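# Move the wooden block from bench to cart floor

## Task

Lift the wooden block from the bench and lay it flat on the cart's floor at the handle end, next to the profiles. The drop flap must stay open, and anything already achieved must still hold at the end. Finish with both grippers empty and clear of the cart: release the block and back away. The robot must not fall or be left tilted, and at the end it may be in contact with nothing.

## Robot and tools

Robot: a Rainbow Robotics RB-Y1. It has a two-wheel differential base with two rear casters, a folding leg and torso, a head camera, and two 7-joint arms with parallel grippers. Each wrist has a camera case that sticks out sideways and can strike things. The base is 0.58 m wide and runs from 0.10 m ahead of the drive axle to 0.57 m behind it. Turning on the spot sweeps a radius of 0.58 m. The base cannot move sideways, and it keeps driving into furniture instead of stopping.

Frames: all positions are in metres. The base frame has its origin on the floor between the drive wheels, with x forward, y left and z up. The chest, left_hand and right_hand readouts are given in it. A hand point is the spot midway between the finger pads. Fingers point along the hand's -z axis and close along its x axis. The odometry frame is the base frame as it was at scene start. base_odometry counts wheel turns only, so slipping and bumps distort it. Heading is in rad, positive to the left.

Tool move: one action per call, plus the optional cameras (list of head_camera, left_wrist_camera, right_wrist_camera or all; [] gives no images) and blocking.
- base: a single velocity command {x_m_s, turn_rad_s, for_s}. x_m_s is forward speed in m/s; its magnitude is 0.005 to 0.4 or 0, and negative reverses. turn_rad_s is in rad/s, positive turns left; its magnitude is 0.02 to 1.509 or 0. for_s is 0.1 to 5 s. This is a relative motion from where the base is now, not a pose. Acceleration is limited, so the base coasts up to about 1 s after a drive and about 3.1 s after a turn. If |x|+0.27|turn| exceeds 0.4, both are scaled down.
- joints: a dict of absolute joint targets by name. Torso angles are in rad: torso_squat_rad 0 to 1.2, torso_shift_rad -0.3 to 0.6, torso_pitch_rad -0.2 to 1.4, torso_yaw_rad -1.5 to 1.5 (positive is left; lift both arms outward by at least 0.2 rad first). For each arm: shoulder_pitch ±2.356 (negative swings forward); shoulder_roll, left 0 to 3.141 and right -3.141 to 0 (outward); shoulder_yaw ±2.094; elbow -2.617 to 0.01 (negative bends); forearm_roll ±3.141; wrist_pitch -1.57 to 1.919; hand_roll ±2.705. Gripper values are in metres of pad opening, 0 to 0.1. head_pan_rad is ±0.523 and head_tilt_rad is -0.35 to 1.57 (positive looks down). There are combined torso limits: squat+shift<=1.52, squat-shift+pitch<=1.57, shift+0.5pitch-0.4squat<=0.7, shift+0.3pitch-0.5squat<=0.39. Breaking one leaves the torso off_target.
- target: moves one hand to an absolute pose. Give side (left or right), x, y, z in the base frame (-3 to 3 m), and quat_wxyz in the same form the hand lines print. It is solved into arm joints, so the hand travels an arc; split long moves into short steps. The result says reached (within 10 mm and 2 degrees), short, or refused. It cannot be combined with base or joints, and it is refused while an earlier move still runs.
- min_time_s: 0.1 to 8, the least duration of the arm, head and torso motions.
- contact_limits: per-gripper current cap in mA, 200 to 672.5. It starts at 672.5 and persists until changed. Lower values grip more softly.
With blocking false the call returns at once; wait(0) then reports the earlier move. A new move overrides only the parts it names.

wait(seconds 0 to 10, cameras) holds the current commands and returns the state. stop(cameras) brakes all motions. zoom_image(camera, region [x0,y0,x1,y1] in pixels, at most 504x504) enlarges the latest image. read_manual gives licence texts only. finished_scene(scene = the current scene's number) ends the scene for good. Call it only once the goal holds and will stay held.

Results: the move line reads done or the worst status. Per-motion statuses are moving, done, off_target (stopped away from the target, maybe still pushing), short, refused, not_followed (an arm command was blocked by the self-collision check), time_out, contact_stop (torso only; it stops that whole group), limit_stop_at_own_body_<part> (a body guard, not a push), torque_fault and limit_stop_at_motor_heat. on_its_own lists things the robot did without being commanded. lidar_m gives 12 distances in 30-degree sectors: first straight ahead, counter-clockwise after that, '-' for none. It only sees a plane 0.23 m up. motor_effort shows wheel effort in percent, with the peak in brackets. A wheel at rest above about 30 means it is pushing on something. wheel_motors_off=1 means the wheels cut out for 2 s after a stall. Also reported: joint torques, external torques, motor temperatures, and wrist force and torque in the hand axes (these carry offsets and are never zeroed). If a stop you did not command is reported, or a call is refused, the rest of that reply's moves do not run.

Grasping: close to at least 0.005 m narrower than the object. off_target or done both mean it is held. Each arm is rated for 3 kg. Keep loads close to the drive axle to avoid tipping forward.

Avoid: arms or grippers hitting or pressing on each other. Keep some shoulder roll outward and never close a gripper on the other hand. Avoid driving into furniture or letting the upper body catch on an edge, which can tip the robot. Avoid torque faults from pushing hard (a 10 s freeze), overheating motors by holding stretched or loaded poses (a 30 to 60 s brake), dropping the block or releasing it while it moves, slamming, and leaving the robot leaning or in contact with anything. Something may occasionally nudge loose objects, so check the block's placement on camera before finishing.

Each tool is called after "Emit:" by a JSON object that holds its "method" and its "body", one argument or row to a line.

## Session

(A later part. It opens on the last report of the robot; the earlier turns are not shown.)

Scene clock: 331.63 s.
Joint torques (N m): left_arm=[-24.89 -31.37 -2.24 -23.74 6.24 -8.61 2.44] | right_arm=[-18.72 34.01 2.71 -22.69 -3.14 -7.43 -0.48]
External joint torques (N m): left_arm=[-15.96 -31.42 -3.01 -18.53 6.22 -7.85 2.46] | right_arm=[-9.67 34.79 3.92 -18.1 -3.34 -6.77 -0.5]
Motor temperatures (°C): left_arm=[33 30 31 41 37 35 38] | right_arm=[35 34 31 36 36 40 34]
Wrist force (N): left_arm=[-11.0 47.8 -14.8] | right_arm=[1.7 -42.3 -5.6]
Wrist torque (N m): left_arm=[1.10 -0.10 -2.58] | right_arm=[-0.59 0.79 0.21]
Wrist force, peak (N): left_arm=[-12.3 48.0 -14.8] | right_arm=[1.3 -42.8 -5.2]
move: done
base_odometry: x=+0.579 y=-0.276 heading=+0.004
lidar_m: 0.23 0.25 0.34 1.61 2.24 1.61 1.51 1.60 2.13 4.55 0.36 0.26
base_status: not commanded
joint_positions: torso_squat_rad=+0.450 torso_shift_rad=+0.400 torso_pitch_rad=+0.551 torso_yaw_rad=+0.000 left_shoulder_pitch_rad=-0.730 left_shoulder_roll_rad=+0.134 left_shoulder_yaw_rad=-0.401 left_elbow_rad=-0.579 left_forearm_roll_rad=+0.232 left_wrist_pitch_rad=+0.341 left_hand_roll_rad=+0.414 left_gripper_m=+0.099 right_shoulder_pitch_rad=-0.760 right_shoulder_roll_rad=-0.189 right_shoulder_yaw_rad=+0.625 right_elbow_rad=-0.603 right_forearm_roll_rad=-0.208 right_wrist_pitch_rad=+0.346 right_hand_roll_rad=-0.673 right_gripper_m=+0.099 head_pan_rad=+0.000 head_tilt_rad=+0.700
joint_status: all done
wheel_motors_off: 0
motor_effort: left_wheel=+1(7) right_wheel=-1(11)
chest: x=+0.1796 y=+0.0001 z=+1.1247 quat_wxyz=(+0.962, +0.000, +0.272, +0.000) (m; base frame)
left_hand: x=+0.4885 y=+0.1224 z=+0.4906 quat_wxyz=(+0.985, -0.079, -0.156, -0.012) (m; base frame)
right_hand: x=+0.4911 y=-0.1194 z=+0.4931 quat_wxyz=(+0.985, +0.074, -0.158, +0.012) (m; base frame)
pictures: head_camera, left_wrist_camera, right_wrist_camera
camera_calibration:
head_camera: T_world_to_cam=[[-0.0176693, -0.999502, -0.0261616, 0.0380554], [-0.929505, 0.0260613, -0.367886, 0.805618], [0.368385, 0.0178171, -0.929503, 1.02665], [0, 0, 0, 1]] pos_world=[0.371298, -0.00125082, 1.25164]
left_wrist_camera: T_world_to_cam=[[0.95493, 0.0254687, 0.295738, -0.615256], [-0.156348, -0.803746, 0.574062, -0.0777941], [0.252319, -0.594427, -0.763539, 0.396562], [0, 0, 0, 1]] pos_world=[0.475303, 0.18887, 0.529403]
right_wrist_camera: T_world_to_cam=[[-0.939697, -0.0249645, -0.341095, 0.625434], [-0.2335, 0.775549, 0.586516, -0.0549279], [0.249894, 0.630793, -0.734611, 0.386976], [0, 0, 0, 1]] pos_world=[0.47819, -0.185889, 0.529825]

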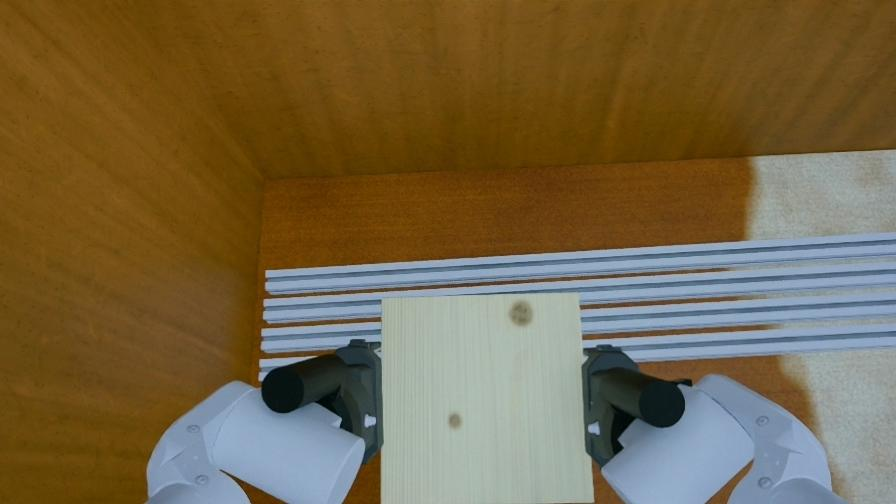

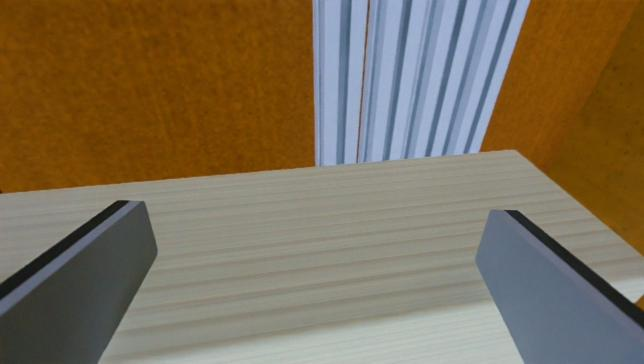

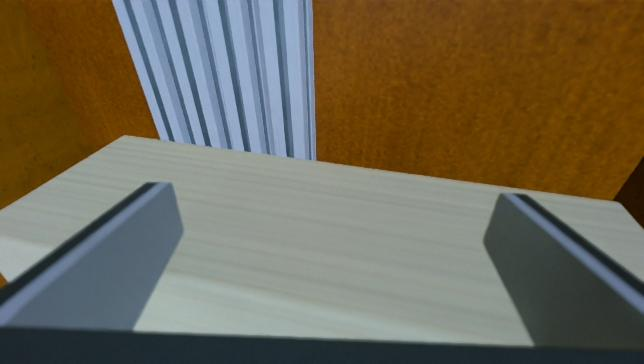

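Emit:
{"method": "move", "body": {
  "joints": {"torso_squat_rad":0.58,"torso_shift_rad":0.455,"torso_pitch_rad":0.72},
  "min_time_s": 3
}}

Scene clock: 339.97 s.
Joint torques (N m): left_arm=[-18.09 -34.37 -3.17 -20.71 6.47 -7.25 2.45] | right_arm=[-12.49 35.43 3.63 -20.82 -3.67 -6.78 -0.49]
External joint torques (N m): left_arm=[-13.48 -33.34 -3.36 -16.8 6.41 -6.78 2.46] | right_arm=[-7.72 35.1 4.13 -17.19 -3.78 -6.36 -0.5]
Motor temperatures (°C): left_arm=[33 30 31 41 37 35 38] | right_arm=[35 34 31 36 36 40 34]
Wrist force (N): left_arm=[-7.9 47.7 -15.3] | right_arm=[4.7 -42.4 -4.7]
Wrist torque (N m): left_arm=[1.17 -0.09 -2.57] | right_arm=[-0.63 0.76 0.20]
Wrist force, peak (N): left_arm=[-9.2 48.3 -17.2] | right_arm=[-0.7 -44.5 -3.1]
move: done
base_odometry: x=+0.579 y=-0.276 heading=+0.004
lidar_m: 0.24 0.24 0.33 1.62 2.25 1.59 1.52 1.59 2.13 4.57 0.37 0.26
base_status: not commanded
joint_positions: torso_squat_rad=+0.580 torso_shift_rad=+0.455 torso_pitch_rad=+0.721 torso_yaw_rad=+0.000 left_shoulder_pitch_rad=-0.730 left_shoulder_roll_rad=+0.134 left_shoulder_yaw_rad=-0.401 left_elbow_rad=-0.579 left_forearm_roll_rad=+0.232 left_wrist_pitch_rad=+0.340 left_hand_roll_rad=+0.414 left_gripper_m=+0.099 right_shoulder_pitch_rad=-0.760 right_shoulder_roll_rad=-0.189 right_shoulder_yaw_rad=+0.625 right_elbow_rad=-0.603 right_forearm_roll_rad=-0.208 right_wrist_pitch_rad=+0.346 right_hand_roll_rad=-0.673 right_gripper_m=+0.099 head_pan_rad=+0.000 head_tilt_rad=+0.700
joint_status: all done
wheel_motors_off: 0
motor_effort: left_wheel=+3(4) right_wheel=-2(4)
chest: x=+0.2336 y=+0.0001 z=+1.0389 quat_wxyz=(+0.936, +0.000, +0.353, +0.000) (m; base frame)
left_hand: x=+0.4316 y=+0.1225 z=+0.3619 quat_wxyz=(+0.994, -0.079, -0.072, -0.006) (m; base frame)
right_hand: x=+0.4342 y=-0.1192 z=+0.3639 quat_wxyz=(+0.994, +0.075, -0.074, +0.006) (m; base frame)
pictures: head_camera, left_wrist_camera, right_wrist_camera
camera_calibration:
head_camera: T_world_to_cam=[[-0.0218356, -0.999502, -0.0227998, 0.0342453], [-0.9783, 0.0260612, -0.205547, 0.666967], [0.206039, 0.0178168, -0.978382, 1.01573], [0, 0, 0, 1]] pos_world=[0.443961, -0.00125082, 1.13165]
left_wrist_camera: T_world_to_cam=[[0.991013, 0.0254635, 0.131322, -0.478935], [-0.0578214, -0.803722, 0.592189, -0.0618558], [0.120625, -0.59446, -0.795026, 0.381001], [0, 0, 0, 1]] pos_world=[0.425096, 0.18897, 0.40243]
right_wrist_camera: T_world_to_cam=[[-0.983694, -0.0251072, -0.178086, 0.487746], [-0.131619, 0.775307, 0.617718, -0.0481584], [0.122562, 0.631086, -0.765969, 0.372962], [0, 0, 0, 1]] pos_world=[0.427743, -0.185788, 0.402287]

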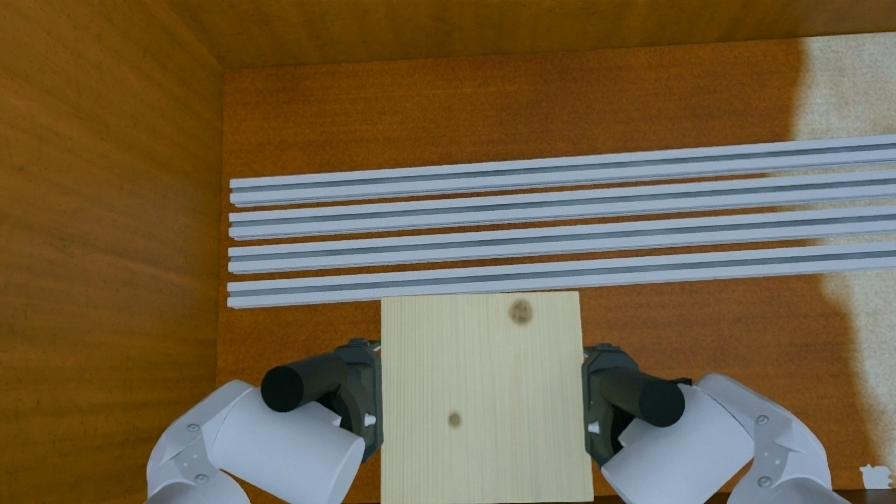

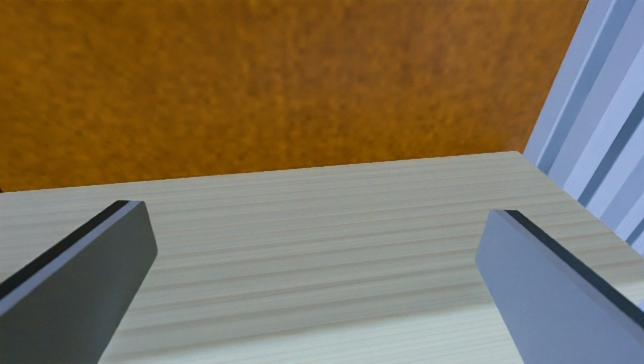

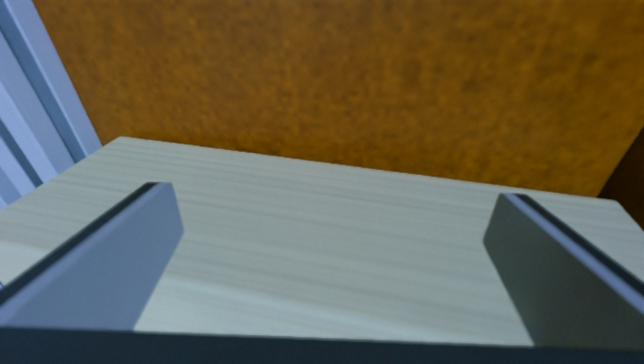

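Emit:
{"method": "move", "body": {
  "joints": {"torso_squat_rad":0.615,"torso_shift_rad":0.472,"torso_pitch_rad":0.745},
  "min_time_s": 2.5
}}

Scene clock: 343.93 s.
Joint torques (N m): left_arm=[-11.06 -37.61 -4.72 -16.33 6.7 -6.86 2.48] | right_arm=[-9.83 36.06 3.62 -18.38 -3.75 -6.36 -0.84]
External joint torques (N m): left_arm=[-6.98 -36.46 -4.84 -12.58 6.63 -6.42 2.49] | right_arm=[-5.61 35.58 4.03 -14.87 -3.85 -5.96 -0.85]
Motor temperatures (°C): left_arm=[33 30 31 41 37 35 38] | right_arm=[35 34 31 36 36 40 34]
Wrist force (N): left_arm=[5.8 51.6 30.0] | right_arm=[7.1 -45.1 27.2]
Wrist torque (N m): left_arm=[0.67 1.83 -2.53] | right_arm=[0.60 1.07 1.09]
Wrist force, peak (N): left_arm=[6.9 51.9 31.1] | right_arm=[6.4 -45.4 28.0]
move: done
base_odometry: x=+0.579 y=-0.276 heading=+0.004
lidar_m: 0.23 0.24 0.35 1.62 2.23 1.61 1.52 1.59 2.14 4.55 0.37 0.25
base_status: not commanded
joint_positions: torso_squat_rad=+0.615 torso_shift_rad=+0.471 torso_pitch_rad=+0.743 torso_yaw_rad=+0.000 left_shoulder_pitch_rad=-0.732 left_shoulder_roll_rad=+0.135 left_shoulder_yaw_rad=-0.400 left_elbow_rad=-0.580 left_forearm_roll_rad=+0.231 left_wrist_pitch_rad=+0.340 left_hand_roll_rad=+0.414 left_gripper_m=+0.099 right_shoulder_pitch_rad=-0.761 right_shoulder_roll_rad=-0.189 right_shoulder_yaw_rad=+0.625 right_elbow_rad=-0.603 right_forearm_roll_rad=-0.208 right_wrist_pitch_rad=+0.346 right_hand_roll_rad=-0.673 right_gripper_m=+0.099 head_pan_rad=+0.000 head_tilt_rad=+0.700
joint_status: all done
wheel_motors_off: 0
motor_effort: left_wheel=+5(7) right_wheel=-5(7)
chest: x=+0.2409 y=+0.0001 z=+1.0177 quat_wxyz=(+0.932, +0.000, +0.363, +0.000) (m; base frame)
left_hand: x=+0.4252 y=+0.1225 z=+0.3368 quat_wxyz=(+0.995, -0.080, -0.062, -0.005) (m; base frame)
right_hand: x=+0.4268 y=-0.1189 z=+0.3386 quat_wxyz=(+0.995, +0.075, -0.063, +0.005) (m; base frame)
pictures: head_camera, left_wrist_camera, right_wrist_camera
camera_calibration:
head_camera: T_world_to_cam=[[-0.0222465, -0.999504, -0.0222867, 0.0334769], [-0.982692, 0.0259622, -0.183419, 0.648302], [0.183907, 0.0178205, -0.982782, 1.00335], [0, 0, 0, 1]] pos_world=[0.453304, -0.00125112, 1.10573]
left_wrist_camera: T_world_to_cam=[[0.993431, 0.0253015, 0.111597, -0.46372], [-0.0461807, -0.803654, 0.593303, -0.0526374], [0.104697, -0.594559, -0.797206, 0.369248], [0, 0, 0, 1]] pos_world=[0.419584, 0.18897, 0.377347]
right_wrist_camera: T_world_to_cam=[[-0.987308, -0.0253424, -0.15678, 0.470207], [-0.118473, 0.774961, 0.620805, -0.0404322], [0.105766, 0.631501, -0.768128, 0.36221], [0, 0, 0, 1]] pos_world=[0.42114, -0.185486, 0.377043]

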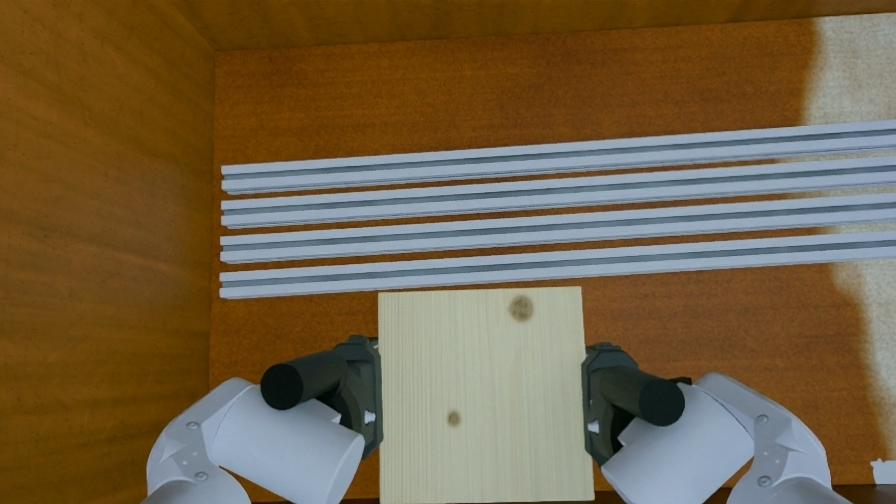

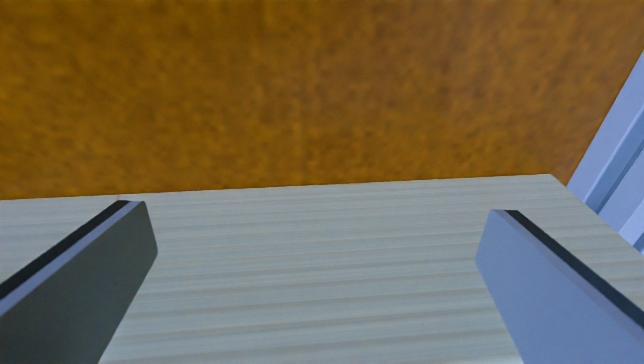

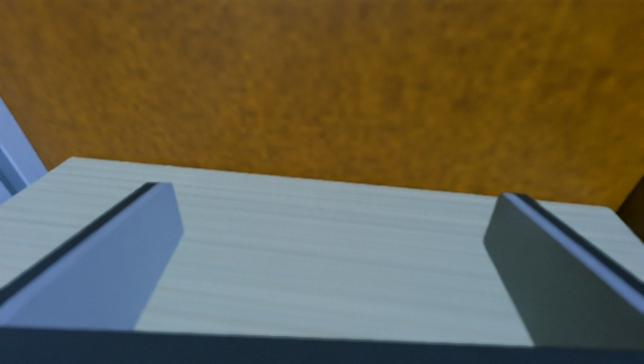

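Emit:
{"method": "move", "body": {
  "joints": {"left_shoulder_roll_rad":0.16,"right_shoulder_roll_rad":-0.215},
  "min_time_s": 2
}}

Scene clock: 347.23 s.
Joint torques (N m): left_arm=[-4.81 -0.52 -0.23 -4.16 0.34 -0.97 0.28] | right_arm=[-5.71 -1.33 0.51 -4.02 -0.34 -0.44 -0.15]
External joint torques (N m): left_arm=[-0.72 -0.04 -0.49 -0.47 0.28 -0.53 0.29] | right_arm=[-1.49 -1.13 1.05 -0.64 -0.44 -0.07 -0.15]
Motor temperatures (°C): left_arm=[33 30 31 40 37 35 38] | right_arm=[35 34 31 36 36 39 34]
Wrist force (N): left_arm=[-1.0 3.7 -7.5] | right_arm=[0.6 3.6 -3.1]
Wrist torque (N m): left_arm=[-0.54 0.02 0.11] | right_arm=[-0.45 0.25 -0.06]
Wrist force, peak (N): left_arm=[6.6 51.8 30.6] | right_arm=[6.7 -45.8 27.4]
move: done
base_odometry: x=+0.579 y=-0.276 heading=+0.004
lidar_m: 0.23 0.26 0.35 1.62 2.23 1.60 1.53 1.60 2.14 4.55 0.37 0.25
base_status: not commanded
joint_positions: torso_squat_rad=+0.615 torso_shift_rad=+0.472 torso_pitch_rad=+0.745 torso_yaw_rad=+0.000 left_shoulder_pitch_rad=-0.734 left_shoulder_roll_rad=+0.160 left_shoulder_yaw_rad=-0.401 left_elbow_rad=-0.583 left_forearm_roll_rad=+0.233 left_wrist_pitch_rad=+0.339 left_hand_roll_rad=+0.414 left_gripper_m=+0.099 right_shoulder_pitch_rad=-0.762 right_shoulder_roll_rad=-0.215 right_shoulder_yaw_rad=+0.625 right_elbow_rad=-0.607 right_forearm_roll_rad=-0.209 right_wrist_pitch_rad=+0.345 right_hand_roll_rad=-0.673 right_gripper_m=+0.099 head_pan_rad=+0.000 head_tilt_rad=+0.700
joint_status: all done
wheel_motors_off: 0
motor_effort: left_wheel=+6(7) right_wheel=-4(7)
chest: x=+0.2416 y=+0.0001 z=+1.0173 quat_wxyz=(+0.931, +0.000, +0.364, +0.000) (m; base frame)
left_hand: x=+0.4313 y=+0.1387 z=+0.3353 quat_wxyz=(+0.995, -0.069, -0.066, -0.006) (m; base frame)
right_hand: x=+0.4326 y=-0.1353 z=+0.3370 quat_wxyz=(+0.996, +0.065, -0.067, +0.006) (m; base frame)
pictures: head_camera, left_wrist_camera, right_wrist_camera
camera_calibration:
head_camera: T_world_to_cam=[[-0.0222823, -0.999504, -0.0222494, 0.0334499], [-0.982989, 0.0259615, -0.181819, 0.647294], [0.182306, 0.0178196, -0.98308, 1.00338], [0, 0, 0, 1]] pos_world=[0.454107, -0.00125112, 1.10483]
left_wrist_camera: T_world_to_cam=[[0.992423, 0.0224206, 0.120804, -0.472215], [-0.051715, -0.815653, 0.576226, -0.028742], [0.111454, -0.578107, -0.808313, 0.375603], [0, 0, 0, 1]] pos_world=[0.425289, 0.204283, 0.377212]
right_wrist_camera: T_world_to_cam=[[-0.985947, -0.0293037, -0.164469, 0.476752], [-0.124118, 0.787452, 0.60375, -0.0161468], [0.111819, 0.615679, -0.780023, 0.369951], [0, 0, 0, 1]] pos_world=[0.42668, -0.201086, 0.37673]

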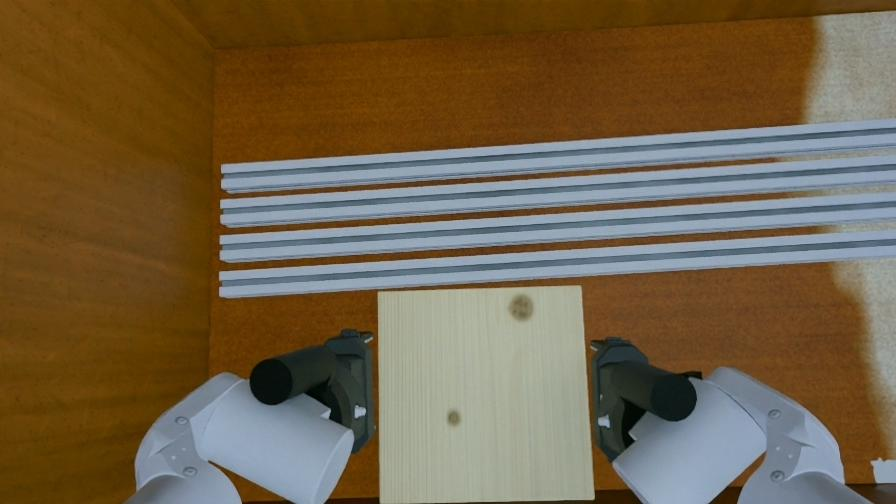

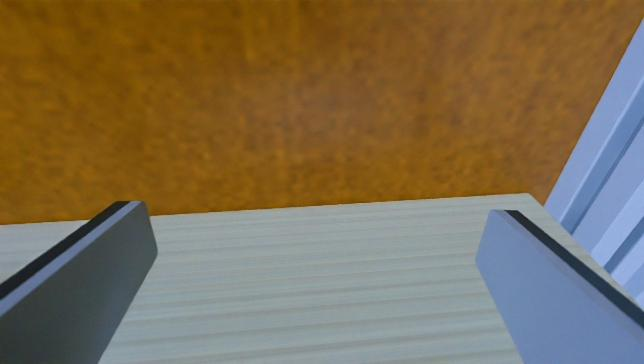

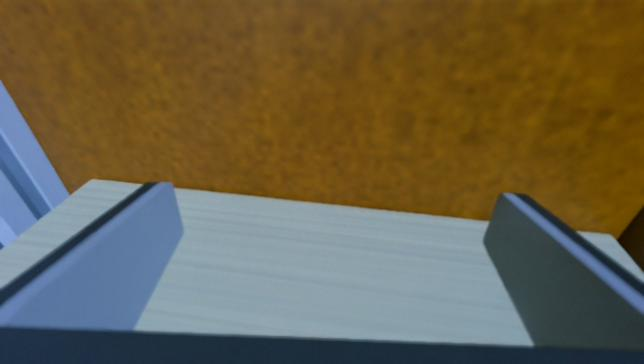

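Emit:
{"method": "move", "body": {
  "joints": {"left_shoulder_roll_rad":0.19,"right_shoulder_roll_rad":-0.245},
  "cameras": []
}}

Emit:
{"method": "move", "body": {
  "joints": {"torso_squat_rad":0.45,"torso_shift_rad":0.4,"torso_pitch_rad":0.55},
  "cameras": ["head_camera"]
}}

Emit:
{"method": "move", "body": {
  "joints": {"torso_squat_rad":0.0,"torso_shift_rad":0.0,"torso_pitch_rad":0.15},
  "min_time_s": 3,
  "cameras": ["head_camera"]
}}

Emit:
{"method": "move", "body": {
  "base": {"x_m_s":-0.2,"for_s":2}
}}

Scene clock: 349.53 s.
Joint torques (N m): left_arm=[-4.41 -1.32 0.47 -3.84 0.18 -0.96 0.25] | right_arm=[-5.45 -0.12 -0.09 -3.59 -0.29 -0.44 -0.06]
External joint torques (N m): left_arm=[-0.33 -1.69 0.04 -0.28 0.15 -0.53 0.26] | right_arm=[-1.24 0.92 0.59 -0.39 -0.41 -0.08 -0.07]
Motor temperatures (°C): left_arm=[33 30 31 40 36 35 38] | right_arm=[35 34 31 36 36 39 34]
Wrist force (N): left_arm=[-1.3 4.1 -8.1] | right_arm=[0.8 3.5 -3.4]
Wrist torque (N m): left_arm=[-0.62 -0.01 0.09] | right_arm=[-0.47 0.24 -0.06]
Wrist force, peak (N): left_arm=[-1.1 6.0 -8.0] | right_arm=[0.3 5.2 -3.4]
move: done
base_odometry: x=+0.579 y=-0.276 heading=+0.004
lidar_m: 0.24 0.24 0.35 1.62 2.25 1.61 1.52 1.58 2.14 4.55 0.37 0.25
base_status: not commanded
joint_positions: torso_squat_rad=+0.615 torso_shift_rad=+0.472 torso_pitch_rad=+0.745 torso_yaw_rad=+0.000 left_shoulder_pitch_rad=-0.734 left_shoulder_roll_rad=+0.190 left_shoulder_yaw_rad=-0.402 left_elbow_rad=-0.583 left_forearm_roll_rad=+0.233 left_wrist_pitch_rad=+0.339 left_hand_roll_rad=+0.414 left_gripper_m=+0.099 right_shoulder_pitch_rad=-0.762 right_shoulder_roll_rad=-0.245 right_shoulder_yaw_rad=+0.625 right_elbow_rad=-0.607 right_forearm_roll_rad=-0.209 right_wrist_pitch_rad=+0.345 right_hand_roll_rad=-0.673 right_gripper_m=+0.099 head_pan_rad=+0.000 head_tilt_rad=+0.700
joint_status: all done
wheel_motors_off: 0
motor_effort: left_wheel=+5(7) right_wheel=-3(6)
chest: x=+0.2417 y=+0.0001 z=+1.0172 quat_wxyz=(+0.931, +0.000, +0.364, +0.000) (m; base frame)
left_hand: x=+0.4364 y=+0.1603 z=+0.3342 quat_wxyz=(+0.996, -0.055, -0.070, -0.008) (m; base frame)
right_hand: x=+0.4380 y=-0.1571 z=+0.3358 quat_wxyz=(+0.996, +0.051, -0.071, +0.008) (m; base frame)
pictures: none
No camera images: "cameras" was empty.

Scene clock: 351.00 s.
Joint torques (N m): left_arm=[-8.44 0.33 1.13 -4.9 0.09 -1.15 0.22] | right_arm=[-9.56 -1.64 -1 -4.43 -0.16 -0.57 -0.14]
External joint torques (N m): left_arm=[0.73 -1.29 0.03 0.16 0.1 -0.39 0.24] | right_arm=[-0.33 0.66 0.48 -0.12 -0.39 0.06 -0.16]
Motor temperatures (°C): left_arm=[32 30 31 40 36 35 38] | right_arm=[35 34 31 36 36 39 34]
Wrist force (N): left_arm=[-2.9 3.6 -7.9] | right_arm=[-0.7 3.4 -3.3]
Wrist torque (N m): left_arm=[-0.58 -0.15 0.06] | right_arm=[-0.44 0.14 -0.09]
Wrist force, peak (N): left_arm=[-2.4 3.6 -8.6] | right_arm=[0.0 3.4 -4.3]
move: done
base_odometry: x=+0.579 y=-0.276 heading=+0.004
lidar_m: 0.24 0.25 0.34 1.62 2.25 1.61 1.52 1.59 2.14 4.55 0.37 0.25
base_status: not commanded
joint_positions: torso_squat_rad=+0.450 torso_shift_rad=+0.400 torso_pitch_rad=+0.550 torso_yaw_rad=+0.000 left_shoulder_pitch_rad=-0.734 left_shoulder_roll_rad=+0.190 left_shoulder_yaw_rad=-0.402 left_elbow_rad=-0.583 left_forearm_roll_rad=+0.233 left_wrist_pitch_rad=+0.339 left_hand_roll_rad=+0.414 left_gripper_m=+0.099 right_shoulder_pitch_rad=-0.762 right_shoulder_roll_rad=-0.245 right_shoulder_yaw_rad=+0.625 right_elbow_rad=-0.607 right_forearm_roll_rad=-0.209 right_wrist_pitch_rad=+0.345 right_hand_roll_rad=-0.673 right_gripper_m=+0.099 head_pan_rad=+0.000 head_tilt_rad=+0.700
joint_status: all done
wheel_motors_off: 0
motor_effort: left_wheel=+6(9) right_wheel=-3(8)
chest: x=+0.1791 y=+0.0001 z=+1.1249 quat_wxyz=(+0.962, +0.000, +0.271, +0.000) (m; base frame)
left_hand: x=+0.5027 y=+0.1603 z=+0.4926 quat_wxyz=(+0.984, -0.054, -0.167, -0.013) (m; base frame)
right_hand: x=+0.5039 y=-0.1570 z=+0.4945 quat_wxyz=(+0.985, +0.050, -0.168, +0.013) (m; base frame)
pictures: head_camera
camera_calibration:
head_camera: T_world_to_cam=[[-0.0175507, -0.999504, -0.0261458, 0.0379893], [-0.929144, 0.0259627, -0.368805, 0.806128], [0.369301, 0.0178205, -0.929139, 1.02648], [0, 0, 0, 1]] pos_world=[0.370597, -0.00125112, 1.25204]

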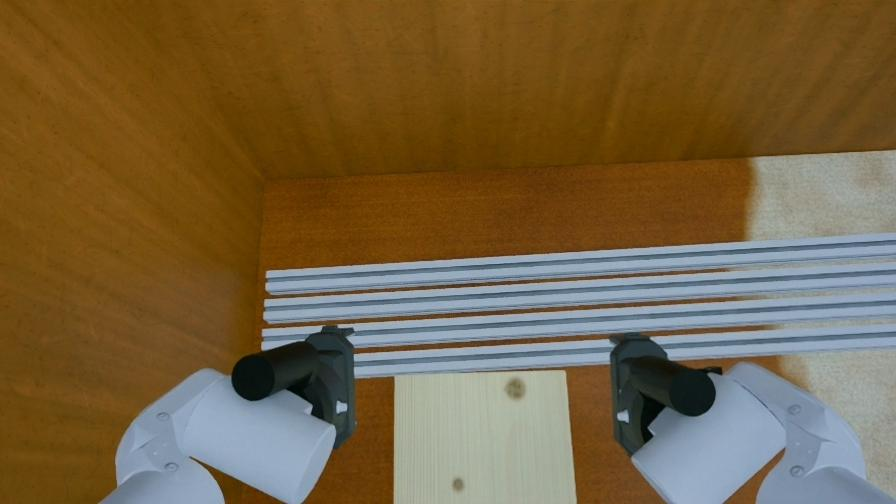

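Scene clock: 354.47 s.
Joint torques (N m): left_arm=[-17.17 2.11 2.71 -7.21 0.04 -1.64 0.19] | right_arm=[-18.6 -3.61 -2.27 -6.23 0.11 -1.22 -0.09]
External joint torques (N m): left_arm=[1.13 -1.84 0.38 0.27 0.14 -0.29 0.22] | right_arm=[-0.39 0.95 0.66 -0.2 -0.31 -0.11 -0.13]
Motor temperatures (°C): left_arm=[32 30 31 40 36 34 38] | right_arm=[35 33 31 35 36 39 34]
Wrist force (N): left_arm=[-4.7 3.0 -6.9] | right_arm=[-3.1 3.9 -1.5]
Wrist torque (N m): left_arm=[-0.48 -0.21 0.12] | right_arm=[-0.47 -0.04 -0.12]
Wrist force, peak (N): left_arm=[-2.5 4.5 -8.1] | right_arm=[-1.3 3.8 -3.7]
move: done
base_odometry: x=+0.579 y=-0.276 heading=+0.004
lidar_m: 0.24 0.25 0.34 1.61 2.25 1.60 1.52 1.60 2.14 4.56 0.35 0.26
base_status: not commanded
joint_positions: torso_squat_rad=+0.000 torso_shift_rad=+0.000 torso_pitch_rad=+0.150 torso_yaw_rad=+0.000 left_shoulder_pitch_rad=-0.734 left_shoulder_roll_rad=+0.190 left_shoulder_yaw_rad=-0.402 left_elbow_rad=-0.583 left_forearm_roll_rad=+0.233 left_wrist_pitch_rad=+0.339 left_hand_roll_rad=+0.414 left_gripper_m=+0.099 right_shoulder_pitch_rad=-0.762 right_shoulder_roll_rad=-0.245 right_shoulder_yaw_rad=+0.625 right_elbow_rad=-0.607 right_forearm_roll_rad=-0.209 right_wrist_pitch_rad=+0.345 right_hand_roll_rad=-0.673 right_gripper_m=+0.099 head_pan_rad=+0.000 head_tilt_rad=+0.700
joint_status: all done
wheel_motors_off: 0
motor_effort: left_wheel=+4(7) right_wheel=+0(8)
chest: x=-0.1818 y=+0.0001 z=+1.2865 quat_wxyz=(+0.997, +0.000, +0.075, +0.000) (m; base frame)
left_hand: x=+0.3624 y=+0.1603 z=+0.8301 quat_wxyz=(+0.932, -0.050, -0.359, -0.024) (m; base frame)
right_hand: x=+0.3628 y=-0.1570 z=+0.8323 quat_wxyz=(+0.932, +0.046, -0.360, +0.022) (m; base frame)
pictures: head_camera
camera_calibration:
head_camera: T_world_to_cam=[[-0.00591768, -0.999502, -0.0309869, 0.0443261], [-0.71226, 0.0259632, -0.701436, 0.997723], [0.701891, 0.0179199, -0.712059, 1.09104], [0, 0, 0, 1]] pos_world=[-0.0548933, -0.00115137, 1.4781]

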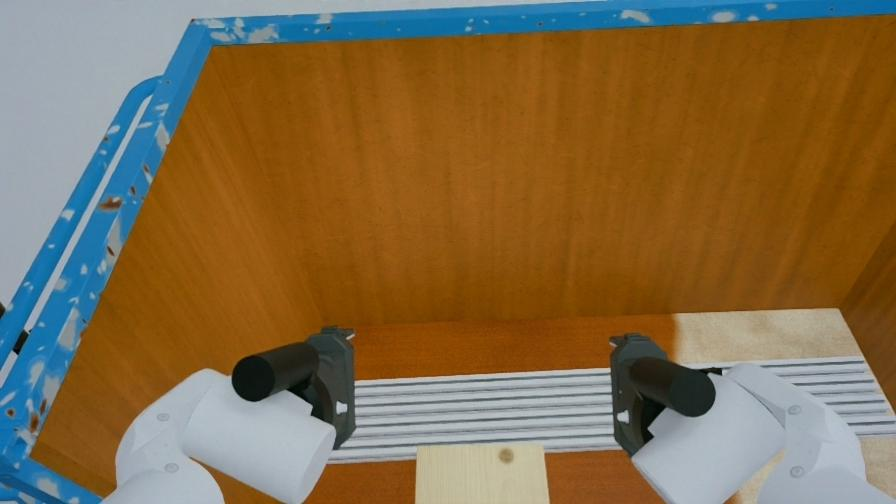

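Scene clock: 357.40 s.
Joint torques (N m): left_arm=[-17.59 2.61 2.46 -7.28 0.02 -1.51 0.25] | right_arm=[-18.79 -4.03 -2.3 -6.42 0.06 -1.08 -0.14]
External joint torques (N m): left_arm=[0.71 -1.34 0.13 0.2 0.12 -0.16 0.29] | right_arm=[-0.58 0.53 0.63 -0.39 -0.36 0.04 -0.18]
Motor temperatures (°C): left_arm=[32 30 31 40 36 34 38] | right_arm=[35 33 31 35 36 39 34]
Wrist force (N): left_arm=[-5.2 3.3 -6.8] | right_arm=[-2.9 3.8 -2.0]
Wrist torque (N m): left_arm=[-0.50 -0.24 0.12] | right_arm=[-0.49 -0.01 -0.11]
Wrist force, peak (N): left_arm=[-6.0 4.3 -7.0] | right_arm=[-3.5 4.0 -2.2]
move: done
base_odometry: x=+0.179 y=-0.277 heading=+0.003
lidar_m: 0.64 0.66 1.15 4.99 1.66 1.18 1.13 1.17 1.57 3.99 0.96 0.68
base_status: done (sent for 2 of 2 s)
joint_positions: torso_squat_rad=+0.000 torso_shift_rad=+0.000 torso_pitch_rad=+0.150 torso_yaw_rad=+0.000 left_shoulder_pitch_rad=-0.734 left_shoulder_roll_rad=+0.190 left_shoulder_yaw_rad=-0.402 left_elbow_rad=-0.583 left_forearm_roll_rad=+0.233 left_wrist_pitch_rad=+0.339 left_hand_roll_rad=+0.414 left_gripper_m=+0.099 right_shoulder_pitch_rad=-0.762 right_shoulder_roll_rad=-0.245 right_shoulder_yaw_rad=+0.625 right_elbow_rad=-0.607 right_forearm_roll_rad=-0.209 right_wrist_pitch_rad=+0.345 right_hand_roll_rad=-0.673 right_gripper_m=+0.099 head_pan_rad=+0.000 head_tilt_rad=+0.700
joint_status: not commanded
wheel_motors_off: 0
motor_effort: left_wheel=-15(26) right_wheel=+14(51)
chest: x=-0.1818 y=+0.0001 z=+1.2865 quat_wxyz=(+0.997, +0.000, +0.075, +0.000) (m; base frame)
left_hand: x=+0.3624 y=+0.1603 z=+0.8300 quat_wxyz=(+0.932, -0.050, -0.359, -0.024) (m; base frame)
right_hand: x=+0.3628 y=-0.1570 z=+0.8323 quat_wxyz=(+0.932, +0.046, -0.360, +0.022) (m; base frame)
pictures: head_camera, left_wrist_camera, right_wrist_camera
camera_calibration:
head_camera: T_world_to_cam=[[-0.00598671, -0.999504, -0.0309147, 0.0442159], [-0.712258, 0.0259617, -0.701437, 0.997726], [0.701892, 0.01782, -0.71206, 1.09105], [0, 0, 0, 1]] pos_world=[-0.0548934, -0.00115112, 1.4781]
left_wrist_camera: T_world_to_cam=[[0.749093, 0.0172914, 0.662239, -0.824491], [-0.356445, -0.832099, 0.424921, -0.0611567], [0.558396, -0.554357, -0.617156, 0.471237], [0, 0, 0, 1]] pos_world=[0.332684, 0.224602, 0.862823]
right_wrist_camera: T_world_to_cam=[[-0.719684, -0.0348633, -0.693426, 0.831523], [-0.431624, 0.804759, 0.407508, -0.029137], [0.543834, 0.592577, -0.59422, 0.462498], [0, 0, 0, 1]] pos_world=[0.334335, -0.221628, 0.863299]

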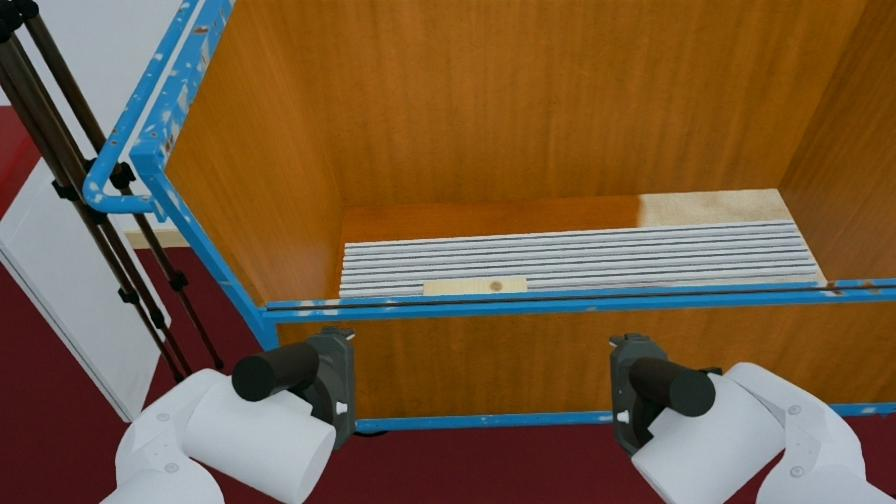

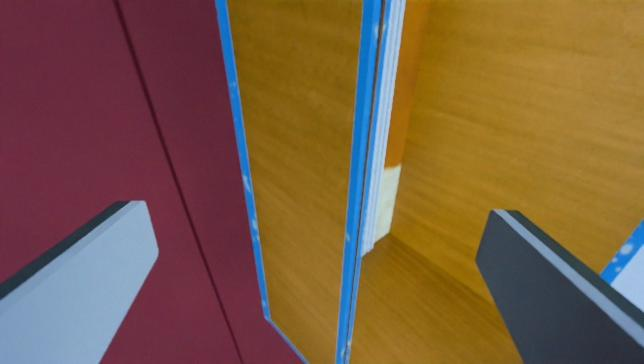

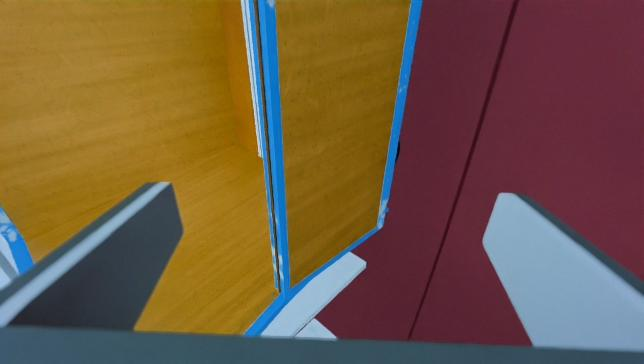

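Emit:
{"method": "finished_scene", "body": {
  "scene": 2
}}

The scene is finished: the task was done.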